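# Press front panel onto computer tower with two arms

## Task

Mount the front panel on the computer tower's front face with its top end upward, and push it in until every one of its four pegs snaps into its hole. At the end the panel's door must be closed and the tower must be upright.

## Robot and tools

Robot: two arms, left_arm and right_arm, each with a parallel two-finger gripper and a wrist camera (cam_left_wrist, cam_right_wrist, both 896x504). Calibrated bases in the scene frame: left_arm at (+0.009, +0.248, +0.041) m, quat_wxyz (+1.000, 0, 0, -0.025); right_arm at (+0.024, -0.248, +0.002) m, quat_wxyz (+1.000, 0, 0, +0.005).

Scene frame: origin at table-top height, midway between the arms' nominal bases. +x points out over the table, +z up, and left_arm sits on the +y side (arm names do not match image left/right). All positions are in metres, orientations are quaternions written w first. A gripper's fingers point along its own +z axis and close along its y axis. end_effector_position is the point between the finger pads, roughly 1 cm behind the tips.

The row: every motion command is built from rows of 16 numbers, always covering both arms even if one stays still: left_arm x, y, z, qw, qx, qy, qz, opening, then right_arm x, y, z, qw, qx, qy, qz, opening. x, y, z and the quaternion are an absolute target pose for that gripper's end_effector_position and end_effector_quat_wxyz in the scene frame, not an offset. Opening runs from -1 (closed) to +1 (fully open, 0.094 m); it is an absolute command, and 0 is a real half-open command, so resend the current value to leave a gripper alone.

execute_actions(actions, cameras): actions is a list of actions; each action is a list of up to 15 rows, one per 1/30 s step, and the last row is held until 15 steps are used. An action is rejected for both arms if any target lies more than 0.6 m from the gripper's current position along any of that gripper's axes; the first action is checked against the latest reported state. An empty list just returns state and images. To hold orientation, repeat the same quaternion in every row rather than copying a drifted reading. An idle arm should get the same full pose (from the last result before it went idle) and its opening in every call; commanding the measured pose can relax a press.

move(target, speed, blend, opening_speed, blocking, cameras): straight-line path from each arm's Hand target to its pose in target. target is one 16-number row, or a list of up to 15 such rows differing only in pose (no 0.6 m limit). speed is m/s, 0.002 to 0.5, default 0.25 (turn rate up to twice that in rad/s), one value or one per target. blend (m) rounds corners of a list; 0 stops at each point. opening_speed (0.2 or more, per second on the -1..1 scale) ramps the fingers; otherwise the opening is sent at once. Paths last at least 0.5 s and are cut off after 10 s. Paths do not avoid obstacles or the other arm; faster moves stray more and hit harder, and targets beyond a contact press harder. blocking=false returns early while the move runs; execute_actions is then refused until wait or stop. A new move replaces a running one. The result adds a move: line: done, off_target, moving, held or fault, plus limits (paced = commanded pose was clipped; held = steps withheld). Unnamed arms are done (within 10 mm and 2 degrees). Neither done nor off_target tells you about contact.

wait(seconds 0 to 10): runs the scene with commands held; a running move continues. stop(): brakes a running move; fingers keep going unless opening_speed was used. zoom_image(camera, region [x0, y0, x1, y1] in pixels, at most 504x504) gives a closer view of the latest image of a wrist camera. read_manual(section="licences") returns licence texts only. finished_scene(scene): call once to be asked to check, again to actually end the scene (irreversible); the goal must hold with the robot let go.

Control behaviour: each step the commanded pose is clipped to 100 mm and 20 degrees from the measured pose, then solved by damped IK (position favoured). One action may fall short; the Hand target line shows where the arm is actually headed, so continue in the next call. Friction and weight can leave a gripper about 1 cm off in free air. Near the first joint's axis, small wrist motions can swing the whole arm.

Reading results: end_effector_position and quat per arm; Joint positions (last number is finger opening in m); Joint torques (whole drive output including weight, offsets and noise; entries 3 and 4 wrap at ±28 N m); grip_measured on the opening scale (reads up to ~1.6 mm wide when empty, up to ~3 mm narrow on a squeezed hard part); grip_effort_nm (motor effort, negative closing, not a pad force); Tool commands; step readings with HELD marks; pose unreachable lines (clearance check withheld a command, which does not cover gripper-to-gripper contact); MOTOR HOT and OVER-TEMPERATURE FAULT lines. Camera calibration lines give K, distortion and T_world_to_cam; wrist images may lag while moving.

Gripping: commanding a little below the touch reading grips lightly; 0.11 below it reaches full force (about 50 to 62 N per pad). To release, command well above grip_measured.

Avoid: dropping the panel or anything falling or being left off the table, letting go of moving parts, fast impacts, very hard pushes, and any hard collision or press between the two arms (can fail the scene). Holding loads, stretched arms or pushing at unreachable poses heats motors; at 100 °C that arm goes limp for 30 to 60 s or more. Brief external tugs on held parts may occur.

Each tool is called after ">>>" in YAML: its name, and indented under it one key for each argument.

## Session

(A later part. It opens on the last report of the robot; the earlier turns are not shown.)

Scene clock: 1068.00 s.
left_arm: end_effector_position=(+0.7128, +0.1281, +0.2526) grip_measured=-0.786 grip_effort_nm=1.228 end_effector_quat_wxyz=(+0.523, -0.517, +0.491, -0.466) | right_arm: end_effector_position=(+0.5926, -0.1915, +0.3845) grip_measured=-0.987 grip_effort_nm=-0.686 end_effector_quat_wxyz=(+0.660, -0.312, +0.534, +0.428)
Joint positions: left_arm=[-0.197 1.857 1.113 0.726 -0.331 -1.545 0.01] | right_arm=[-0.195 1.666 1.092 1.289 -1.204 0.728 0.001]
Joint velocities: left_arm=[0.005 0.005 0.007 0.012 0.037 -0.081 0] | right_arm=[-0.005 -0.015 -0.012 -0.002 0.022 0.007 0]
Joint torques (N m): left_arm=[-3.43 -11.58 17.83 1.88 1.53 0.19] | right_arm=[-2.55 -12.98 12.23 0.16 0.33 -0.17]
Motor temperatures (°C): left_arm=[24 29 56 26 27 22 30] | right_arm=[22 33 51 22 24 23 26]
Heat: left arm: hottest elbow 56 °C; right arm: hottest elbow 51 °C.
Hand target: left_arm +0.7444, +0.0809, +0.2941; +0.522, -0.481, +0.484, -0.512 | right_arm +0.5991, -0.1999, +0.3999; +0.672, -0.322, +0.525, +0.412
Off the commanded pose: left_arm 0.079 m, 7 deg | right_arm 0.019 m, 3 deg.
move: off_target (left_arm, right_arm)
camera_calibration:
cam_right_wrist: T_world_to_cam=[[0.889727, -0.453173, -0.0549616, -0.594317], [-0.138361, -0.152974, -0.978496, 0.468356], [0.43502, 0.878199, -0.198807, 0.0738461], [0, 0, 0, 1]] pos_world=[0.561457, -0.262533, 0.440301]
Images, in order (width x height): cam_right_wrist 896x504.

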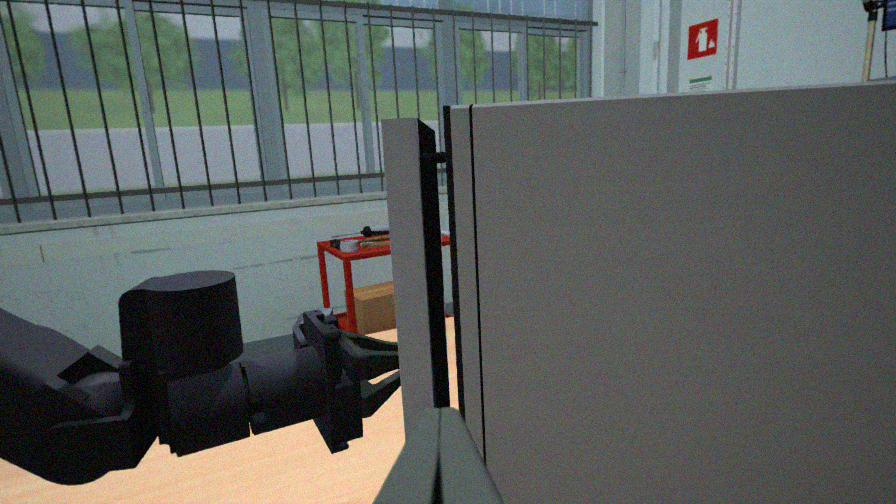

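>>> move:
  target:
    - [0.700,0.138,0.300,0.5233,-0.4831,0.4863,-0.5139,-0.4,0.60,-0.20,0.40,0.672,-0.322,0.525,0.412,-1]
    - [0.700,0.138,0.291,0.5233,-0.4831,0.4863,-0.5139,-0.4,0.60,-0.20,0.40,0.672,-0.322,0.525,0.412,-1]
    - [0.727,0.121,0.291,0.5233,-0.4831,0.4863,-0.5139,-0.4,0.60,-0.20,0.40,0.672,-0.322,0.525,0.412,-1]
  speed: 0.05
  cameras: ["cam_right_wrist"]

>>> zoom_image:
  camera: "cam_right_wrist"
  region: [340, 90, 480, 210]

>>> move:
  target: [0.758,0.078,0.291,0.5233,-0.4831,0.4863,-0.5139,-0.4,0.60,-0.20,0.40,0.672,-0.322,0.525,0.412,-1]
  speed: 0.05
  cameras: ["cam_right_wrist"]

>>> zoom_image:
  camera: "cam_right_wrist"
  region: [340, 90, 480, 210]

Scene clock: 1088.57 s.
left_arm: end_effector_position=(+0.7095, +0.1301, +0.2557) grip_measured=-0.785 grip_effort_nm=1.233 end_effector_quat_wxyz=(+0.509, -0.497, +0.504, -0.490) | right_arm: end_effector_position=(+0.5926, -0.1915, +0.3845) grip_measured=-0.987 grip_effort_nm=-0.686 end_effector_quat_wxyz=(+0.660, -0.312, +0.534, +0.428)
Joint positions: left_arm=[-0.173 1.843 1.09 0.75 -0.234 -1.545 0.01] | right_arm=[-0.195 1.666 1.092 1.289 -1.204 0.728 0.001]
Joint velocities: left_arm=[-0.005 -0.015 0.002 -0.007 -0.11 0.022 0] | right_arm=[-0.005 -0.015 -0.002 0.007 -0.037 0.022 0.001]
Joint torques (N m): left_arm=[-0.73 -14.56 12.11 2.52 -0.1 0.13] | right_arm=[-2.43 -13.8 12.25 0.34 0.38 -0.18]
Motor temperatures (°C): left_arm=[24 29 61 26 28 22 30] | right_arm=[22 33 52 22 24 23 26]
Heat: left arm: hottest elbow 61 °C; right arm: hottest elbow 52 °C.
Hand target: left_arm +0.7244, +0.1216, +0.2909; +0.521, -0.482, +0.484, -0.512 | right_arm +0.5992, -0.2000, +0.3999; +0.672, -0.322, +0.525, +0.412
Off the commanded pose: left_arm 0.040 m, 4 deg | right_arm 0.019 m, 3 deg.
move: off_target (left_arm, right_arm)
camera_calibration:
cam_right_wrist: T_world_to_cam=[[0.889727, -0.453173, -0.0549616, -0.594317], [-0.138361, -0.152974, -0.978496, 0.468356], [0.43502, 0.878199, -0.198807, 0.0738461], [0, 0, 0, 1]] pos_world=[0.561457, -0.262533, 0.440301]
Images, in order (width x height): cam_right_wrist 896x504.

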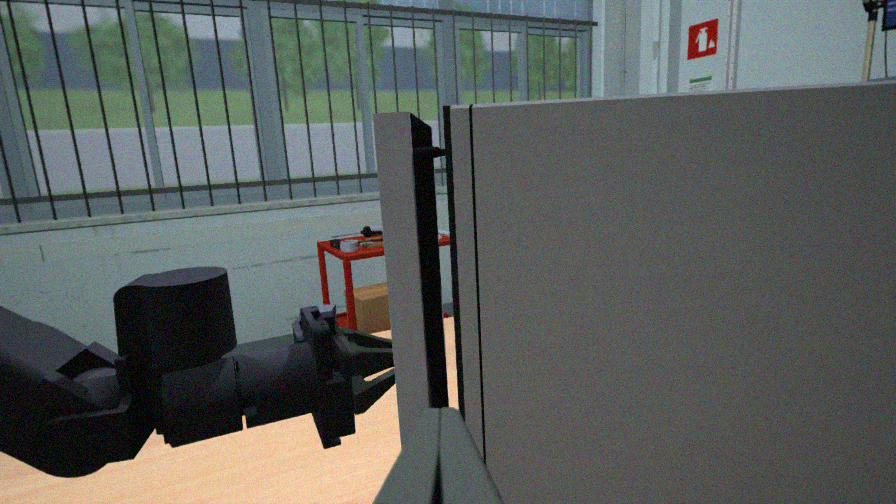

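Scaled by 3.600 from the camera's 896x504 image, which has a finer 1280x720 frame.

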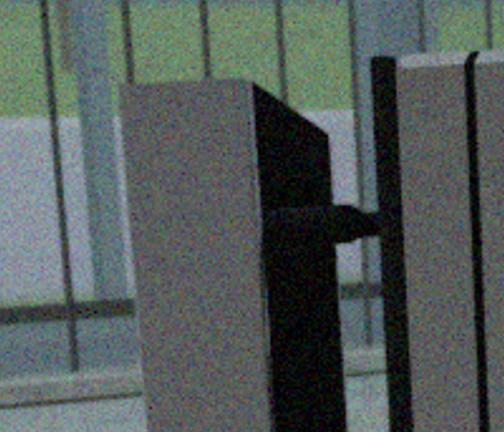

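Scene clock: 1090.07 s.
left_arm: end_effector_position=(+0.7117, +0.1261, +0.2557) grip_measured=-0.785 grip_effort_nm=1.238 end_effector_quat_wxyz=(+0.524, -0.515, +0.489, -0.470) | right_arm: end_effector_position=(+0.5926, -0.1915, +0.3845) grip_measured=-0.987 grip_effort_nm=-0.681 end_effector_quat_wxyz=(+0.660, -0.312, +0.534, +0.428)
Joint positions: left_arm=[-0.2 1.853 1.111 0.733 -0.33 -1.545 0.01] | right_arm=[-0.195 1.666 1.092 1.289 -1.204 0.728 0.001]
Joint velocities: left_arm=[-0.015 -0.005 0.012 -0.002 0.051 0.066 0] | right_arm=[-0.005 -0.005 -0.002 0.002 -0.051 0.022 0]
Joint torques (N m): left_arm=[-3.02 -10.87 17.84 1.76 1.52 0.17] | right_arm=[-2.61 -13.39 12.23 0.36 0.35 -0.2]
Motor temperatures (°C): left_arm=[24 29 61 26 27 22 30] | right_arm=[22 33 52 22 24 23 26]
Heat: left arm: hottest elbow 61 °C; right arm: hottest elbow 52 °C.
Hand target: left_arm +0.7447, +0.0807, +0.2907; +0.522, -0.481, +0.484, -0.512 | right_arm +0.5992, -0.2000, +0.3999; +0.672, -0.322, +0.525, +0.412
Off the commanded pose: left_arm 0.076 m, 6 deg | right_arm 0.019 m, 3 deg.
move: off_target (left_arm, right_arm)
camera_calibration:
cam_right_wrist: T_world_to_cam=[[0.889727, -0.453173, -0.0549616, -0.594317], [-0.138361, -0.152974, -0.978496, 0.468356], [0.43502, 0.878199, -0.198807, 0.0738461], [0, 0, 0, 1]] pos_world=[0.561457, -0.262533, 0.440301]
Images, in order (width x height): cam_right_wrist 896x504.

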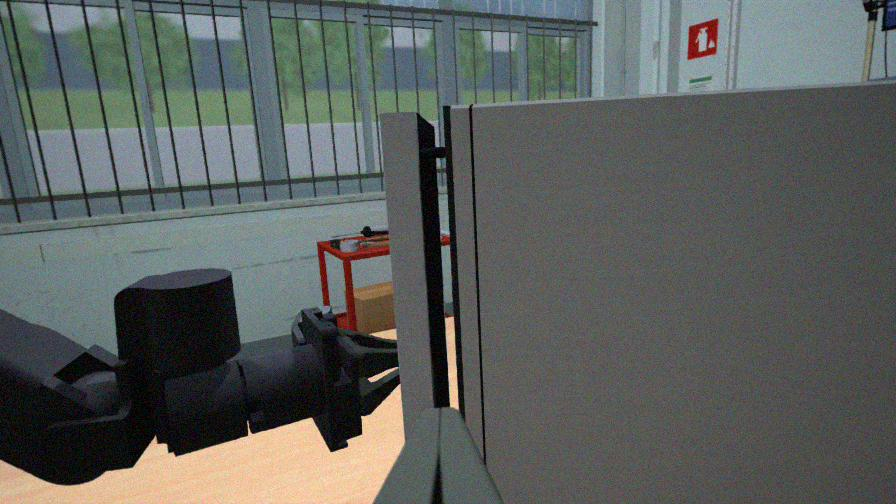

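Scaled by 3.600 from the camera's 896x504 image, which has a finer 1280x720 frame.

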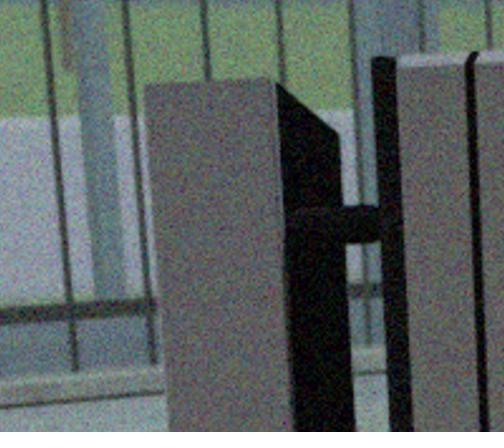

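>>> move:
  target:
    - [0.758,0.078,0.291,0.5233,-0.4831,0.4863,-0.5139,-0.4,0.45,-0.15,0.42,0.75,-0.2,0.59,0.22,-1]
    - [0.758,0.078,0.291,0.5233,-0.4831,0.4863,-0.5139,-0.4,0.55,-0.02,0.60,0.36,0,0.933,0,-1]
  cameras: ["cam_right_wrist"]

>>> zoom_image:
  camera: "cam_right_wrist"
  region: [30, 0, 430, 300]

>>> zoom_image:
  camera: "cam_right_wrist"
  region: [340, 260, 480, 370]

>>> zoom_image:
  camera: "cam_right_wrist"
  region: [300, 180, 400, 260]

>>> zoom_image:
  camera: "cam_right_wrist"
  region: [20, 10, 120, 90]

Scene clock: 1112.53 s.
left_arm: end_effector_position=(+0.7117, +0.1260, +0.2559) grip_measured=-0.785 grip_effort_nm=1.223 end_effector_quat_wxyz=(+0.525, -0.516, +0.488, -0.470) | right_arm: end_effector_position=(+0.5517, -0.0282, +0.5825) grip_measured=-0.987 grip_effort_nm=-0.696 end_effector_quat_wxyz=(+0.364, -0.017, +0.931, -0.020)
Joint positions: left_arm=[-0.201 1.853 1.111 0.733 -0.333 -1.545 0.01] | right_arm=[0.489 1.749 2.549 -1.698 0.354 0.339 0.001]
Joint velocities: left_arm=[0.005 -0.015 -0.007 -0.007 -0.007 -0.007 0] | right_arm=[-0.005 -0.005 -0.002 -0.002 0.051 0.037 0]
Joint torques (N m): left_arm=[-2.96 -11.11 17.8 1.85 1.61 0.16] | right_arm=[-0.09 -14.15 11.6 0.62 0.32 0.08]
Motor temperatures (°C): left_arm=[24 30 65 26 28 22 30] | right_arm=[22 33 52 22 24 23 26]
Heat: left arm: hottest elbow 65 °C; right arm: hottest elbow 52 °C.
Hand target: left_arm +0.7447, +0.0806, +0.2912; +0.522, -0.481, +0.484, -0.512 | right_arm +0.5466, -0.0244, +0.5976; +0.379, -0.011, +0.925, -0.009
Off the commanded pose: left_arm 0.075 m, 6 deg | right_arm 0.019 m, 3 deg.
joint sent to its limit (right arm) — joint 4 (wrist pitch), lower limit. The joint targets are off in position and orientation.
move: off_target (left_arm, right_arm)
camera_calibration:
cam_right_wrist: T_world_to_cam=[[0.0012593, -0.998349, 0.0574261, -0.0637013], [-0.952885, -0.018617, -0.30276, 0.740926], [0.303329, -0.0543392, -0.951335, 0.472305], [0, 0, 0, 1]] pos_world=[0.562834, -0.0241376, 0.677301]
Images, in order (width x height): cam_right_wrist 896x504.

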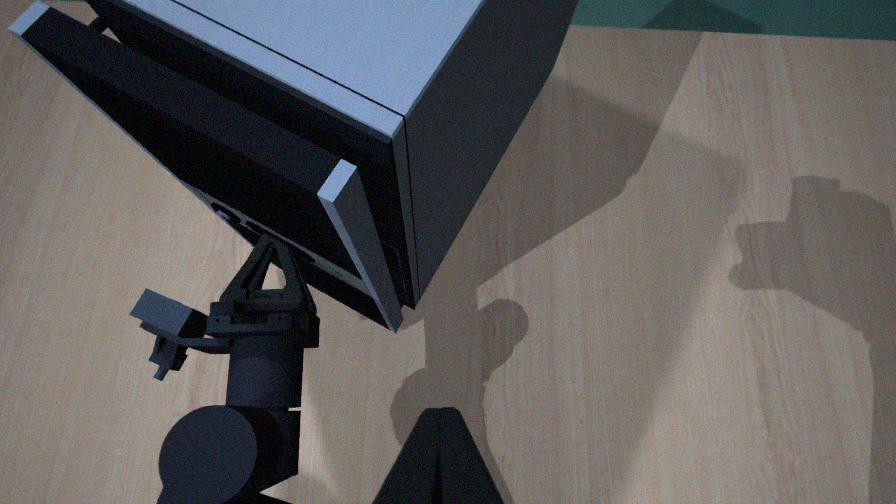

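Scaled by 1.260 from the camera's 896x504 image, which has a finer 1280x720 frame.

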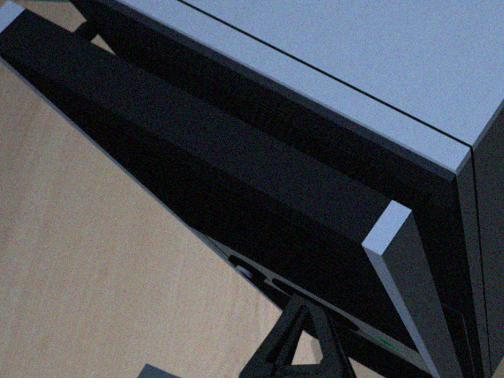

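Scaled by 3.600 from the camera's 896x504 image, which has a finer 1280x720 frame.

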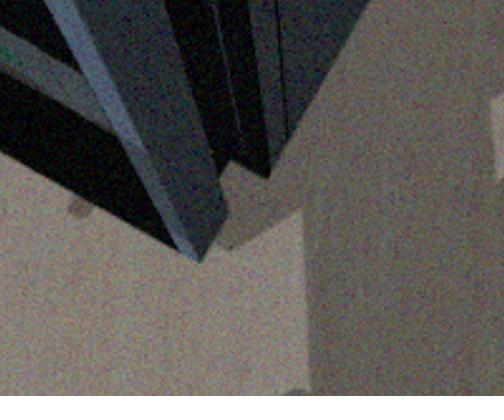

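Scaled by 5.040 from the camera's 896x504 image, which has a finer 1280x720 frame.

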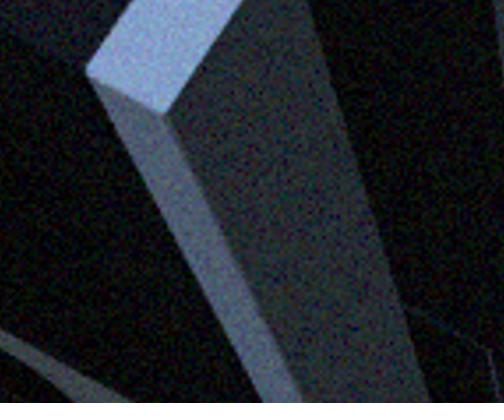

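Scaled by 5.040 from the camera's 896x504 image, which has a finer 1280x720 frame.

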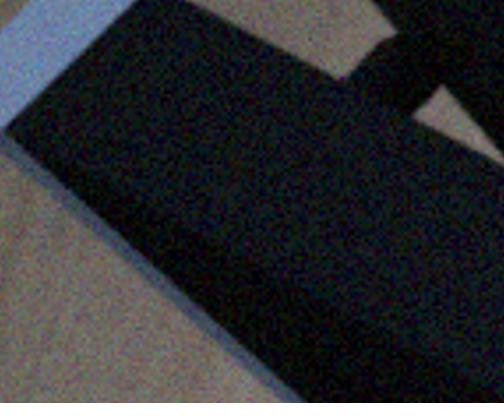

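>>> zoom_image:
  camera: "cam_right_wrist"
  region: [320, 90, 440, 190]

Scaled by 4.200 from the camera's 896x504 image, which has a finer 1280x720 frame.

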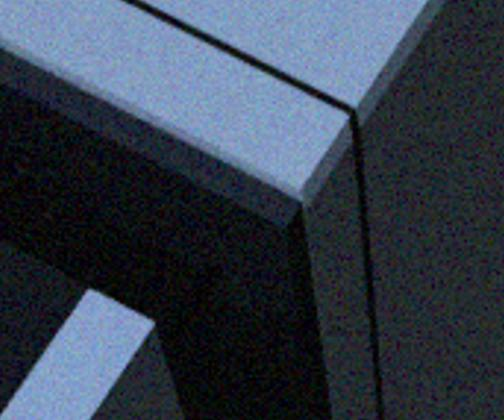

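>>> zoom_image:
  camera: "cam_right_wrist"
  region: [0, 0, 140, 100]

Scaled by 3.600 from the camera's 896x504 image, which has a finer 1280x720 frame.

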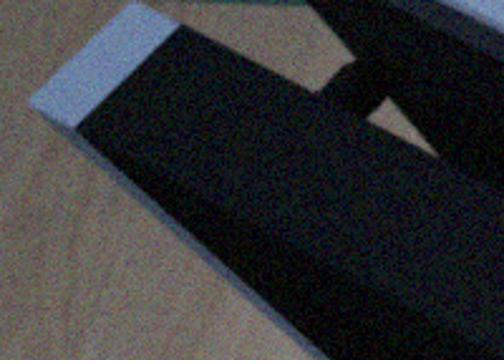

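>>> move:
  target:
    - [0.700,0.138,0.291,0.5264,-0.4802,0.4892,-0.5108,-0.4,0.55,-0.02,0.60,0.36,0,0.933,0,-1]
    - [0.727,0.115,0.291,0.5264,-0.4802,0.4892,-0.5108,-0.4,0.55,-0.02,0.60,0.36,0,0.933,0,-1]
    - [0.750,0.070,0.291,0.5264,-0.4802,0.4892,-0.5108,-0.4,0.55,-0.02,0.60,0.36,0,0.933,0,-1]
  speed: 0.05
  cameras: ["cam_right_wrist"]

>>> zoom_image:
  camera: "cam_right_wrist"
  region: [320, 90, 440, 190]

>>> zoom_image:
  camera: "cam_right_wrist"
  region: [340, 260, 480, 370]

>>> move:
  target: [0.765,0.030,0.291,0.5264,-0.4802,0.4892,-0.5108,-0.4,0.55,-0.02,0.60,0.36,0,0.933,0,-1]
  speed: 0.03
  cameras: ["cam_right_wrist"]

>>> zoom_image:
  camera: "cam_right_wrist"
  region: [320, 90, 440, 190]

>>> zoom_image:
  camera: "cam_right_wrist"
  region: [340, 260, 480, 370]

Scene clock: 1169.60 s.
left_arm: end_effector_position=(+0.7229, +0.1116, +0.2570) grip_measured=-0.784 grip_effort_nm=1.219 end_effector_quat_wxyz=(+0.524, -0.509, +0.491, -0.474) | right_arm: end_effector_position=(+0.5527, -0.0245, +0.5866) grip_measured=-0.987 grip_effort_nm=-0.681 end_effector_quat_wxyz=(+0.368, -0.007, +0.930, -0.005)
Joint positions: left_arm=[-0.217 1.882 1.155 0.727 -0.334 -1.539 0.01] | right_arm=[0.489 1.759 2.573 -1.698 0.337 0.362 0.001]
Joint velocities: left_arm=[-0.005 0.015 0.002 -0.022 -0.007 0.066 -0.001] | right_arm=[-0.015 -0.015 -0.022 0.012 -0.007 -0.051 0]
Joint torques (N m): left_arm=[-2.9 -13.39 14.8 2.14 1.03 0.22] | right_arm=[-0.56 -13.27 11.77 0.83 0.13 0.06]
Motor temperatures (°C): left_arm=[24 30 69 26 29 22 30] | right_arm=[22 33 53 22 24 23 26]
Heat: left arm: hottest elbow 69 °C; right arm: hottest elbow 53 °C.
Hand target: left_arm +0.7430, +0.0717, +0.2906; +0.525, -0.478, +0.487, -0.509 | right_arm +0.5496, -0.0204, +0.5991; +0.379, -0.002, +0.925, +0.007
Off the commanded pose: left_arm 0.060 m, 5 deg | right_arm 0.014 m, 1 deg.
joint sent to its limit (right arm) — joint 4 (wrist pitch), lower limit. The joint targets are off in orientation, not in position.
move: off_target (left_arm, right_arm)
camera_calibration:
cam_right_wrist: T_world_to_cam=[[-0.0055125, -0.99972, 0.0229983, -0.0363751], [-0.95077, -0.00188642, -0.309893, 0.746649], [0.30985, -0.0235744, -0.950493, 0.472721], [0, 0, 0, 1]] pos_world=[0.563219, -0.0238124, 0.681536]
Images, in order (width x height): cam_right_wrist 896x504.

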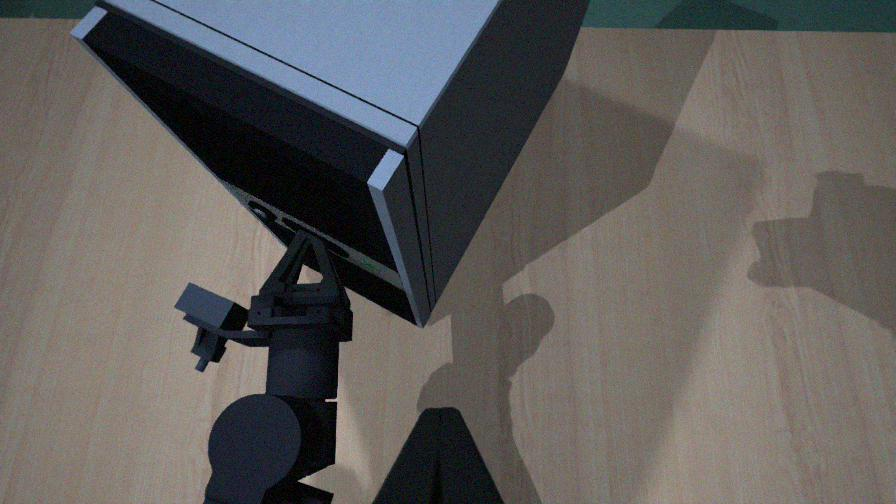

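Scaled by 4.200 from the camera's 896x504 image, which has a finer 1280x720 frame.

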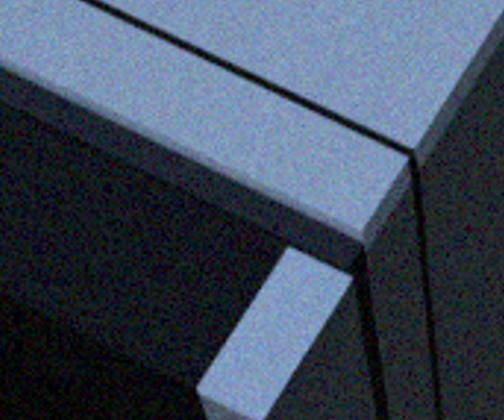

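Scaled by 3.600 from the camera's 896x504 image, which has a finer 1280x720 frame.

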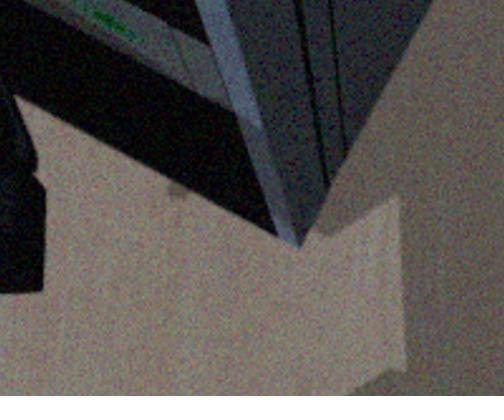

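Scene clock: 1171.57 s.
left_arm: end_effector_position=(+0.7224, +0.1106, +0.2571) grip_measured=-0.784 grip_effort_nm=1.228 end_effector_quat_wxyz=(+0.540, -0.527, +0.474, -0.454) | right_arm: end_effector_position=(+0.5527, -0.0245, +0.5866) grip_measured=-0.987 grip_effort_nm=-0.691 end_effector_quat_wxyz=(+0.367, -0.008, +0.930, -0.005)
Joint positions: left_arm=[-0.239 1.889 1.17 0.716 -0.427 -1.539 0.01] | right_arm=[0.489 1.759 2.573 -1.698 0.337 0.362 0.001]
Joint velocities: left_arm=[-0.005 0.005 0.002 0.002 -0.095 0.066 -0.001] | right_arm=[-0.015 -0.005 0.007 0.012 -0.066 -0.007 0]
Joint torques (N m): left_arm=[-5.71 -11.34 17.78 1.78 2.62 0.26] | right_arm=[-0.97 -13.57 11.56 0.61 0.11 0.09]
Motor temperatures (°C): left_arm=[24 30 68 26 29 22 30] | right_arm=[22 33 52 22 24 23 26]
Heat: left arm: hottest elbow 68 °C; right arm: hottest elbow 52 °C.
Hand target: left_arm +0.7465, +0.0342, +0.2910; +0.525, -0.478, +0.486, -0.509 | right_arm +0.5496, -0.0204, +0.5990; +0.379, -0.003, +0.925, +0.007
Off the commanded pose: left_arm 0.097 m, 9 deg | right_arm 0.014 m, 1 deg.
joint sent to its limit (right arm) — joint 4 (wrist pitch), lower limit. The joint targets are off in orientation, not in position.
move: off_target (left_arm, right_arm)
camera_calibration:
cam_right_wrist: T_world_to_cam=[[-0.00526749, -0.999728, 0.0227402, -0.0362982], [-0.950813, -0.00203614, -0.309759, 0.746569], [0.309721, -0.0232533, -0.950543, 0.47282], [0, 0, 0, 1]] pos_world=[0.563214, -0.0237735, 0.681518]
Images, in order (width x height): cam_right_wrist 896x504.

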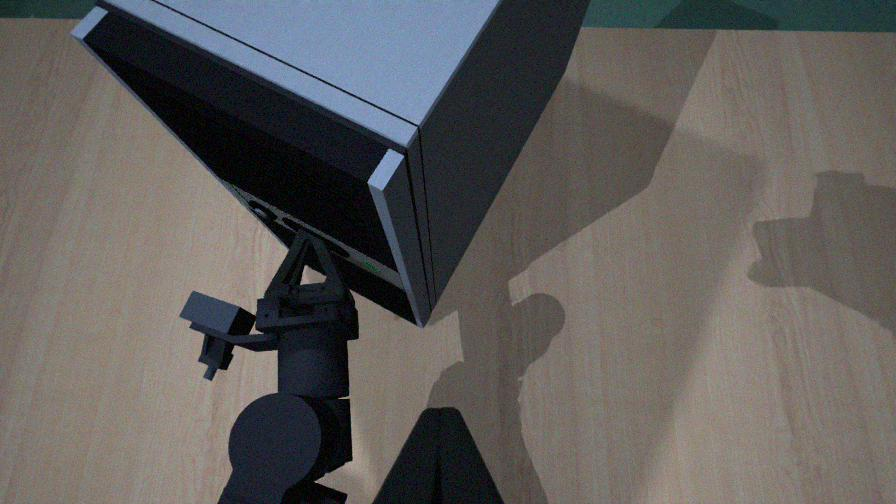

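Scaled by 4.200 from the camera's 896x504 image, which has a finer 1280x720 frame.

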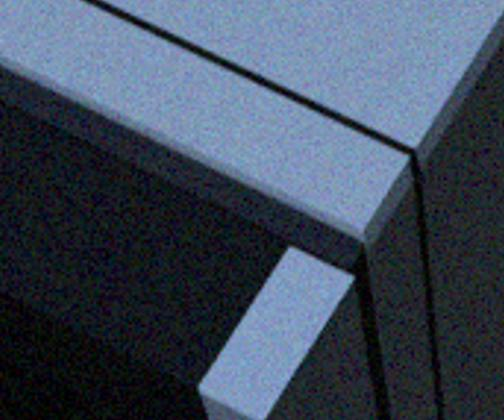

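Scaled by 3.600 from the camera's 896x504 image, which has a finer 1280x720 frame.

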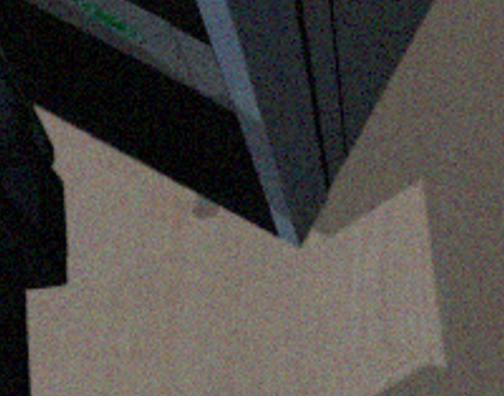

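Pegs are in. Releasing and withdrawing the left gripper.

>>> move:
  target: [0.735,0.085,0.290,0.5264,-0.4802,0.4892,-0.5108,-0.4,0.55,-0.02,0.60,0.36,0,0.933,0,-1]
  speed: 0.05
  cameras: []

>>> move:
  target: [0.735,0.085,0.290,0.5264,-0.4802,0.4892,-0.5108,-1,0.55,-0.02,0.60,0.36,0,0.933,0,-1]
  opening_speed: 0.3
  cameras: ["cam_right_wrist"]

>>> move:
  target: [0.622,0.150,0.290,0.5264,-0.4802,0.4892,-0.5108,-1,0.55,-0.02,0.60,0.36,0,0.933,0,-1]
  speed: 0.06
  cameras: ["cam_right_wrist","cam_left_wrist"]

Scene clock: 1182.00 s.
left_arm: end_effector_position=(+0.7233, +0.1114, +0.2570) grip_measured=-0.784 grip_effort_nm=1.233 end_effector_quat_wxyz=(+0.523, -0.508, +0.492, -0.475) | right_arm: end_effector_position=(+0.5527, -0.0244, +0.5865) grip_measured=-0.987 grip_effort_nm=-0.686 end_effector_quat_wxyz=(+0.367, -0.008, +0.930, -0.005)
Joint positions: left_arm=[-0.215 1.882 1.156 0.726 -0.328 -1.539 0.01] | right_arm=[0.489 1.759 2.573 -1.698 0.336 0.362 0.001]
Joint velocities: left_arm=[0.005 -0.024 -0.012 -0.002 0.022 -0.022 0] | right_arm=[-0.015 -0.005 0.002 -0.017 -0.125 -0.037 0]
Joint torques (N m): left_arm=[-1.9 -15.5 11.37 2.84 1.54 0.21] | right_arm=[-0.62 -13.74 11.86 0.62 0.14 0.1]
Motor temperatures (°C): left_arm=[25 30 67 26 31 22 30] | right_arm=[22 33 51 22 24 23 26]
Heat: left arm: hottest elbow 67 °C; right arm: hottest elbow 51 °C.
Hand target: left_arm +0.7325, +0.0859, +0.2898; +0.525, -0.478, +0.487, -0.509 | right_arm +0.5495, -0.0204, +0.5990; +0.379, -0.003, +0.925, +0.007
Off the commanded pose: left_arm 0.044 m, 5 deg | right_arm 0.014 m, 1 deg.
joint sent to its limit (right arm) — joint 4 (wrist pitch), lower limit. The joint targets are off in orientation, not in position.
move: off_target (left_arm, right_arm)
No camera images: "cameras" was empty.

Scene clock: 1184.23 s.
left_arm: end_effector_position=(+0.7229, +0.1031, +0.2574) grip_measured=-0.987 grip_effort_nm=-0.598 end_effector_quat_wxyz=(+0.516, -0.499, +0.501, -0.483) | right_arm: end_effector_position=(+0.5527, -0.0244, +0.5865) grip_measured=-0.987 grip_effort_nm=-0.691 end_effector_quat_wxyz=(+0.367, -0.008, +0.930, -0.005)
Joint positions: left_arm=[-0.22 1.882 1.156 0.727 -0.301 -1.536 0.001] | right_arm=[0.489 1.759 2.573 -1.698 0.336 0.362 0.001]
Joint velocities: left_arm=[-0.015 -0.015 -0.007 -0.007 0.037 -0.037 -0.006] | right_arm=[-0.005 -0.005 0.002 -0.017 0.022 0.022 -0.001]
Joint torques (N m): left_arm=[-1.55 -15.5 11.52 2.8 0.32 0.17] | right_arm=[-1.03 -13.86 11.64 0.73 0.1 0.08]
Motor temperatures (°C): left_arm=[25 30 66 26 31 22 30] | right_arm=[22 33 51 22 24 23 26]
Heat: left arm: hottest elbow 66 °C; right arm: hottest elbow 51 °C.
Hand target: left_arm +0.7330, +0.0857, +0.2896; +0.525, -0.479, +0.487, -0.509 | right_arm +0.5495, -0.0204, +0.5991; +0.379, -0.003, +0.925, +0.007
Off the commanded pose: left_arm 0.039 m, 4 deg | right_arm 0.014 m, 1 deg.
joint sent to its limit (right arm) — joint 4 (wrist pitch), lower limit. The joint targets are off in orientation, not in position.
move: off_target (left_arm, right_arm)
camera_calibration:
cam_right_wrist: T_world_to_cam=[[-0.00502251, -0.999735, 0.0224821, -0.0362212], [-0.950856, -0.00218591, -0.309625, 0.746489], [0.309592, -0.0229323, -0.950593, 0.472919], [0, 0, 0, 1]] pos_world=[0.56321, -0.0237346, 0.6815]
Images, in order (width x height): cam_right_wrist 896x504.

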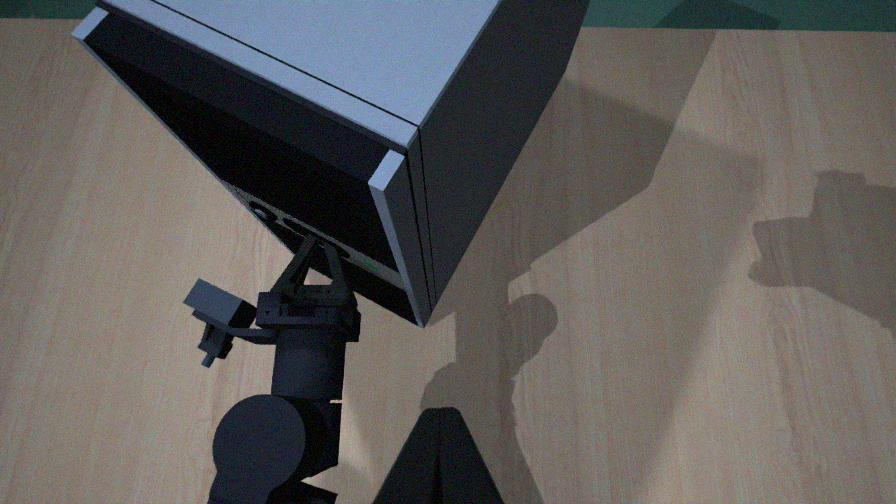

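Scene clock: 1186.83 s.
left_arm: end_effector_position=(+0.6231, +0.1444, +0.2820) grip_measured=-0.989 grip_effort_nm=-0.647 end_effector_quat_wxyz=(+0.518, -0.483, +0.494, -0.504) | right_arm: end_effector_position=(+0.5527, -0.0244, +0.5865) grip_measured=-0.987 grip_effort_nm=-0.686 end_effector_quat_wxyz=(+0.367, -0.008, +0.930, -0.005)
Joint positions: left_arm=[-0.181 1.635 0.835 0.846 -0.232 -1.536 0.001] | right_arm=[0.489 1.759 2.573 -1.698 0.336 0.362 0.001]
Joint velocities: left_arm=[-0.015 0.005 -0.012 0.002 -0.007 -0.037 0] | right_arm=[0.005 -0.005 0.022 -0.007 -0.022 -0.037 0]
Joint torques (N m): left_arm=[0.62 -12.51 6.83 2.71 0.11 0.13] | right_arm=[-0.32 -13.68 11.52 0.73 0.12 0.1]
Motor temperatures (°C): left_arm=[25 30 65 26 30 22 30] | right_arm=[22 33 51 22 24 23 26]
Heat: left arm: hottest elbow 65 °C; right arm: hottest elbow 51 °C.
Hand target: left_arm +0.6216, +0.1486, +0.2912; +0.524, -0.479, +0.487, -0.509 | right_arm +0.5495, -0.0204, +0.5991; +0.379, -0.003, +0.925, +0.007
Off the commanded pose: left_arm 0.010 m, 1 deg | right_arm 0.014 m, 1 deg.
joint sent to its limit (right arm) — joint 4 (wrist pitch), lower limit. The joint targets are off in orientation, not in position.
move: off_target (right_arm)
camera_calibration:
cam_left_wrist: T_world_to_cam=[[-0.0425733, -0.0352306, 0.998472, -0.248907], [-0.4198, -0.906245, -0.049876, 0.446139], [0.906618, -0.421282, 0.023792, -0.423099], [0, 0, 0, 1]] pos_world=[0.560281, 0.217298, 0.280845]
cam_right_wrist: T_world_to_cam=[[-0.00502251, -0.999735, 0.0224821, -0.0362212], [-0.950856, -0.00218591, -0.309625, 0.746489], [0.309592, -0.0229323, -0.950593, 0.472919], [0, 0, 0, 1]] pos_world=[0.56321, -0.0237346, 0.6815]

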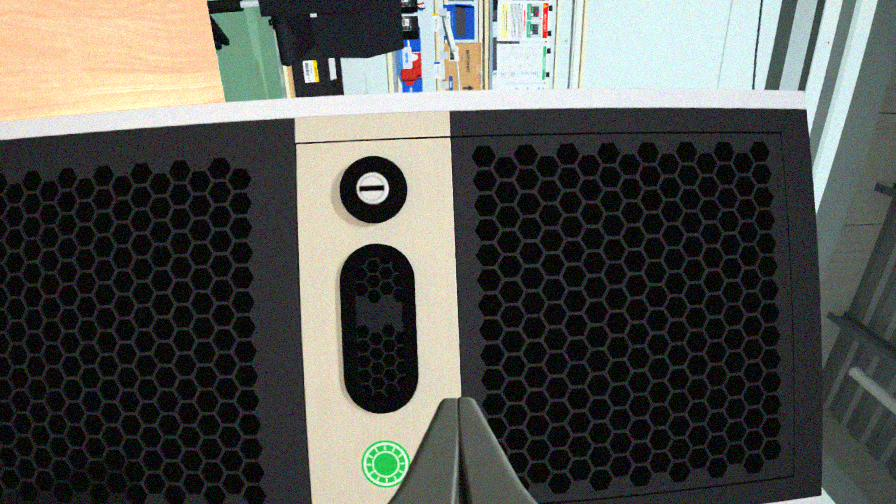

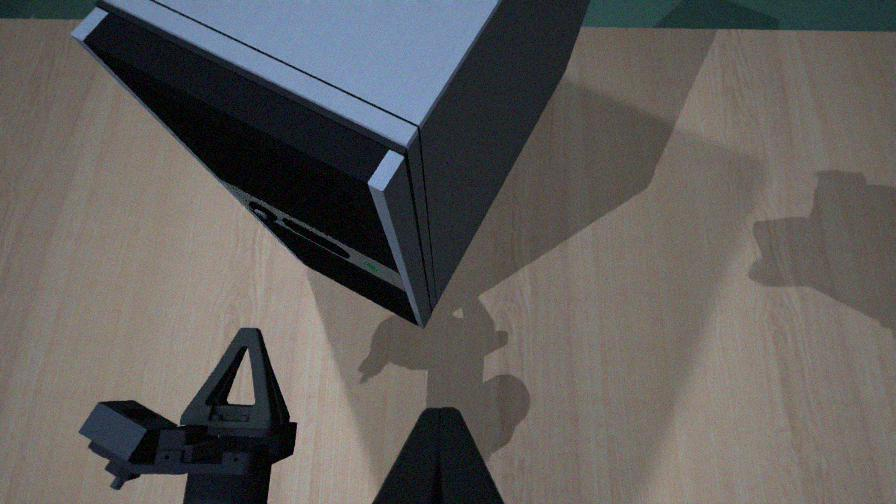

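>>> move:
  target:
    - [0.50,0.27,0.25,0.687,0.165,0.687,-0.165,-1,0.45,-0.15,0.42,0.75,-0.2,0.59,0.22,-1]
    - [0.60,0.233,0.14,0.687,0.165,0.687,-0.165,-1,0.53,0.06,0.14,0.687,0.165,0.687,-0.165,-1]
    - [0.696,0.182,0.135,0.687,0.165,0.687,-0.165,-1,0.625,0.050,0.135,0.687,0.165,0.687,-0.165,-1]
  speed: 0.2

Scene clock: 1205.63 s.
left_arm: end_effector_position=(+0.6840, +0.1830, +0.1423) grip_measured=-0.989 grip_effort_nm=-0.652 end_effector_quat_wxyz=(+0.690, +0.160, +0.685, -0.170) | right_arm: end_effector_position=(+0.6129, +0.0411, +0.1255) grip_measured=-0.987 grip_effort_nm=-0.691 end_effector_quat_wxyz=(+0.677, +0.158, +0.696, -0.180)
Joint positions: left_arm=[0.075 2.063 1.004 1.071 0.498 -0.018 0.001] | right_arm=[0.691 2.067 1.162 0.856 1.184 0.009 0.001]
Joint velocities: left_arm=[-0.015 0.024 0.007 -0.002 0.051 -0.037 0] | right_arm=[0.005 -0.015 -0.027 0.002 -0.081 0.051 -0.001]
Joint torques (N m): left_arm=[0.03 -13.33 7.61 1.85 -0.13 0.12] | right_arm=[-1.79 -16.97 10.56 0.68 -0.09 0.07]
Motor temperatures (°C): left_arm=[24 29 58 26 28 22 29] | right_arm=[22 33 50 22 24 23 26]
Heat: left arm: hottest elbow 58 °C; right arm: hottest elbow 50 °C.
Hand target: left_arm +0.6935, +0.1822, +0.1356; +0.690, +0.164, +0.685, -0.167 | right_arm +0.6230, +0.0494, +0.1358; +0.685, +0.170, +0.689, -0.166
Off the commanded pose: left_arm 0.014 m, 1 deg | right_arm 0.018 m, 2 deg.
move: off_target (left_arm, right_arm)
camera_calibration:
cam_left_wrist: T_world_to_cam=[[-0.452785, -0.891619, 0.000943856, 0.473787], [-0.369769, 0.186814, -0.910149, 0.387855], [0.81133, -0.412451, -0.414279, -0.332855], [0, 0, 0, 1]] pos_world=[0.627995, 0.212694, 0.214663]
cam_right_wrist: T_world_to_cam=[[-0.478504, -0.877553, 0.0305735, 0.324082], [-0.399429, 0.186525, -0.897588, 0.389249], [0.781979, -0.441711, -0.439773, -0.318899], [0, 0, 0, 1]] pos_world=[0.559924, 0.0709333, 0.199234]

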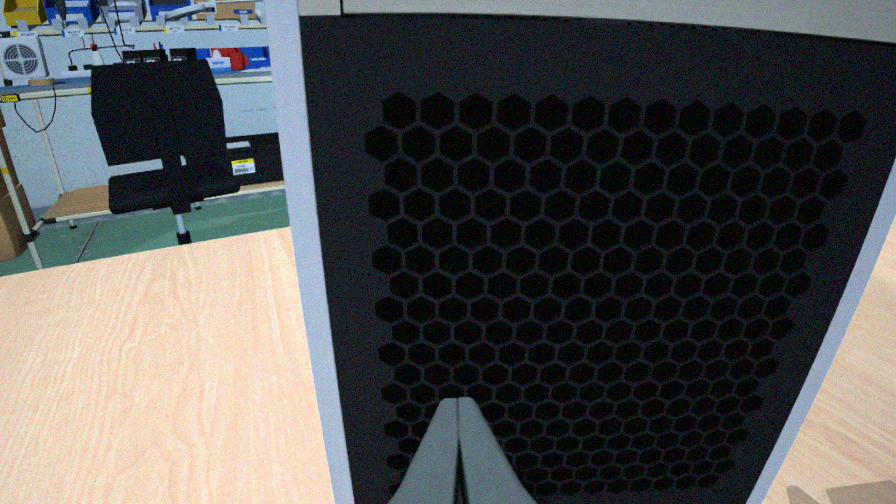

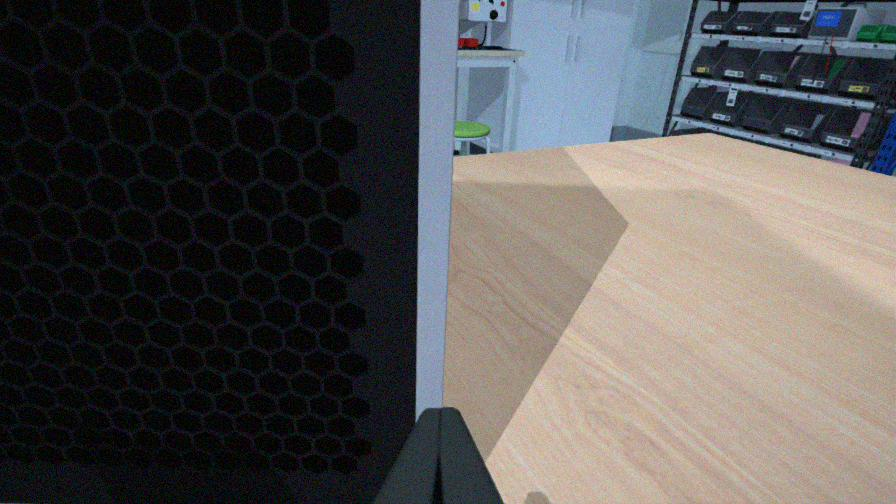

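>>> move:
  target:
    - [0.704,0.200,0.115,0.687,0.165,0.687,-0.165,-1,0.638,0.080,0.115,0.687,0.165,0.687,-0.165,-1]
    - [0.800,0.150,0.115,0.687,0.165,0.687,-0.165,-1,0.735,0.029,0.115,0.687,0.165,0.687,-0.165,-1]
  speed: 0.05

Scene clock: 1213.43 s.
left_arm: end_effector_position=(+0.7483, +0.1781, +0.1207) grip_measured=-0.989 grip_effort_nm=-0.632 end_effector_quat_wxyz=(+0.684, +0.160, +0.692, -0.167) | right_arm: end_effector_position=(+0.6861, +0.0593, +0.1024) grip_measured=-0.987 grip_effort_nm=-0.681 end_effector_quat_wxyz=(+0.682, +0.141, +0.701, -0.158)
Joint positions: left_arm=[0.063 2.193 1.216 0.968 0.48 -0.008 0.001] | right_arm=[0.632 2.214 1.372 0.799 1.068 0.009 0.001]
Joint velocities: left_arm=[-0.005 0.015 -0.002 -0.017 0.095 -0.022 0] | right_arm=[0.005 -0.005 -0.017 -0.007 0.037 0.037 0]
Joint torques (N m): left_arm=[-3.37 -11.69 16.31 0.08 -1.65 0.1] | right_arm=[-6.71 -17.79 14.98 0.44 -1.1 -0.1]
Motor temperatures (°C): left_arm=[24 29 57 26 28 22 29] | right_arm=[22 33 50 22 24 23 26]
Heat: left arm: hottest elbow 57 °C; right arm: hottest elbow 50 °C.
Hand target: left_arm +0.7878, +0.1516, +0.1157; +0.688, +0.165, +0.687, -0.165 | right_arm +0.7281, +0.0263, +0.1158; +0.687, +0.165, +0.688, -0.165
Off the commanded pose: left_arm 0.059 m, 1 deg | right_arm 0.059 m, 3 deg.
move: off_target (left_arm, right_arm)
camera_calibration:
cam_left_wrist: T_world_to_cam=[[-0.447647, -0.894209, 0.00143759, 0.495175], [-0.385767, 0.191667, -0.902468, 0.403087], [0.806719, -0.404542, -0.430755, -0.391966], [0, 0, 0, 1]] pos_world=[0.693368, 0.206965, 0.19422]
cam_right_wrist: T_world_to_cam=[[-0.427664, -0.903633, 0.0234623, 0.343163], [-0.408994, 0.170288, -0.896508, 0.401715], [0.806118, -0.393, -0.442407, -0.39743], [0, 0, 0, 1]] pos_world=[0.631433, 0.0854955, 0.176264]

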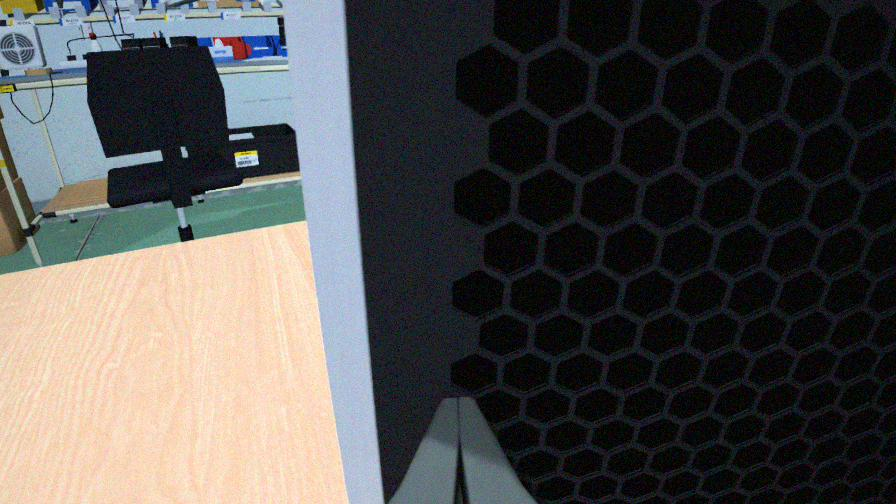

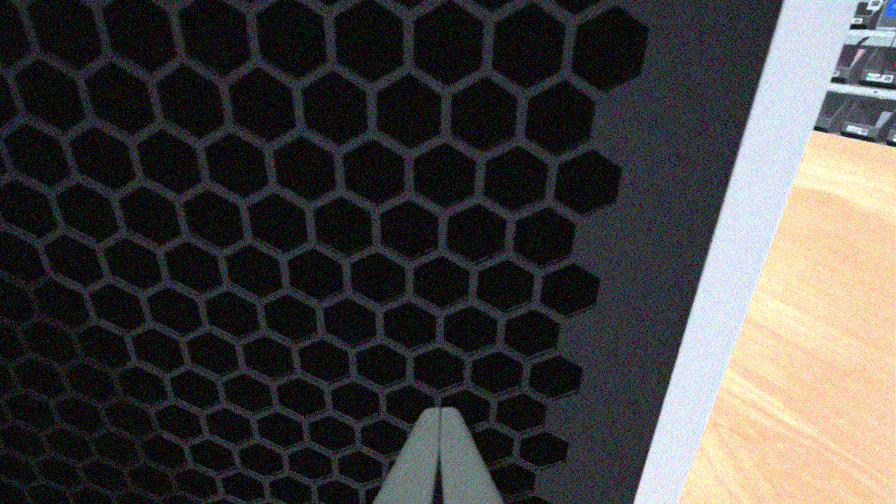

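>>> move:
  target: [0.825,0.137,0.100,0.687,0.165,0.687,-0.165,-1,0.764,0.010,0.100,0.687,0.165,0.687,-0.165,-1]
  speed: 0.05
  cameras: []

>>> move:
  target:
    - [0.70,0.200,0.125,0.687,0.165,0.687,-0.165,-1,0.635,0.075,0.125,0.687,0.165,0.687,-0.165,-1]
    - [0.69,0.205,0.43,0.687,0.165,0.687,-0.165,-1,0.63,0.063,0.44,0.687,0.165,0.687,-0.165,-1]
  speed: 0.12

Scene clock: 1219.83 s.
left_arm: end_effector_position=(+0.7893, +0.1810, +0.1164) grip_measured=-0.989 grip_effort_nm=-0.637 end_effector_quat_wxyz=(+0.693, +0.151, +0.688, -0.155) | right_arm: end_effector_position=(+0.7212, +0.0648, +0.0958) grip_measured=-0.987 grip_effort_nm=-0.676 end_effector_quat_wxyz=(+0.690, +0.130, +0.699, -0.135)
Joint positions: left_arm=[0.059 2.27 1.354 0.925 0.445 -0.007 0.001] | right_arm=[0.6 2.276 1.465 0.789 0.989 0.009 0.001]
Joint velocities: left_arm=[0.005 -0.015 0.002 0.007 -0.022 -0.007 -0.001] | right_arm=[-0.005 -0.005 -0.002 -0.027 -0.051 -0.051 -0.001]
Joint torques (N m): left_arm=[-4.54 -13.33 14.26 0.39 -0.98 0.11] | right_arm=[-7.59 -19.49 12.19 0.59 0.35 -0.08]
Motor temperatures (°C): left_arm=[24 29 56 26 28 22 29] | right_arm=[22 33 51 22 24 23 26]
Heat: left arm: hottest elbow 56 °C; right arm: hottest elbow 51 °C.
Hand target: left_arm +0.8141, +0.1385, +0.1009; +0.688, +0.166, +0.687, -0.165 | right_arm +0.7570, +0.0086, +0.1006; +0.687, +0.166, +0.688, -0.164
Off the commanded pose: left_arm 0.059 m, 2 deg | right_arm 0.070 m, 5 deg.
move: off_target (left_arm, right_arm)
No camera images: "cameras" was empty.

Scene clock: 1224.50 s.
left_arm: end_effector_position=(+0.6879, +0.1989, +0.4024) grip_measured=-0.989 grip_effort_nm=-0.632 end_effector_quat_wxyz=(+0.673, +0.160, +0.701, -0.173) | right_arm: end_effector_position=(+0.6250, +0.0645, +0.3995) grip_measured=-0.987 grip_effort_nm=-0.672 end_effector_quat_wxyz=(+0.674, +0.144, +0.701, -0.183)
Joint positions: left_arm=[0.106 1.588 1.22 0.329 0.534 -0.007 0.001] | right_arm=[0.706 1.728 1.497 0.168 1.185 -0.004 0.001]
Joint velocities: left_arm=[-0.015 0.015 -0.007 -0.012 -0.037 0.022 -0.001] | right_arm=[0.005 -0.005 -0.007 -0.002 -0.007 0.11 0]
Joint torques (N m): left_arm=[0.73 -13.45 12.19 1.84 0.11 0.09] | right_arm=[-1.85 -18.02 15.56 0.92 -0.05 -0.06]
Motor temperatures (°C): left_arm=[24 29 56 26 28 22 29] | right_arm=[22 34 51 22 24 23 26]
Heat: left arm: hottest elbow 56 °C; right arm: hottest elbow 51 °C.
Hand target: left_arm +0.6935, +0.2040, +0.4289; +0.688, +0.165, +0.687, -0.165 | right_arm +0.6279, +0.0614, +0.4379; +0.688, +0.165, +0.687, -0.166
Off the commanded pose: left_arm 0.028 m, 3 deg | right_arm 0.041 m, 4 deg.
move: off_target (left_arm, right_arm)
camera_calibration:
cam_left_wrist: T_world_to_cam=[[-0.456597, -0.889533, 0.0158124, 0.485726], [-0.410448, 0.194848, -0.890824, 0.641717], [0.789336, -0.413238, -0.454074, -0.190444], [0, 0, 0, 1]] pos_world=[0.635496, 0.228334, 0.477501]
cam_right_wrist: T_world_to_cam=[[-0.464418, -0.883776, 0.0570637, 0.323026], [-0.417123, 0.161446, -0.894395, 0.647023], [0.781233, -0.439176, -0.443622, -0.195705], [0, 0, 0, 1]] pos_world=[0.572799, 0.0950747, 0.473442]

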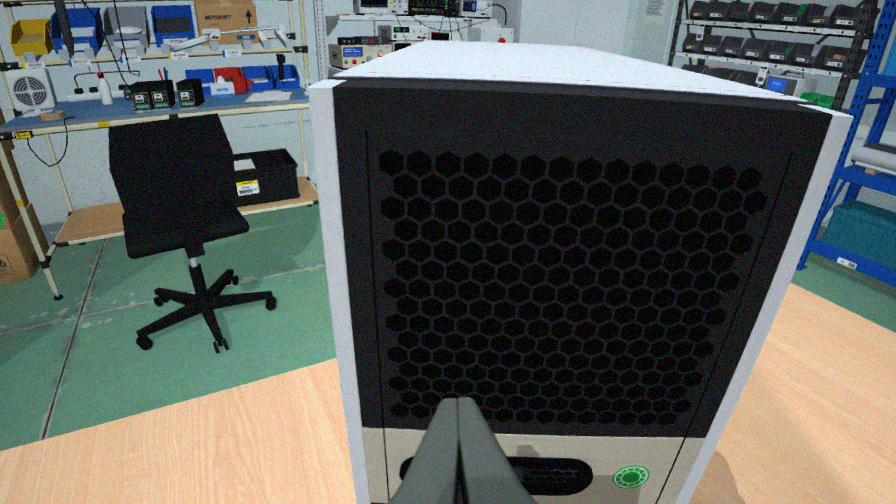

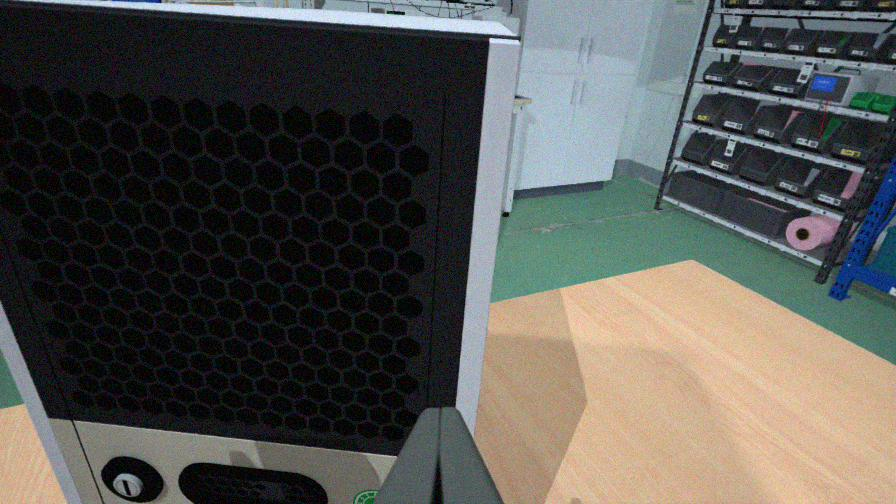

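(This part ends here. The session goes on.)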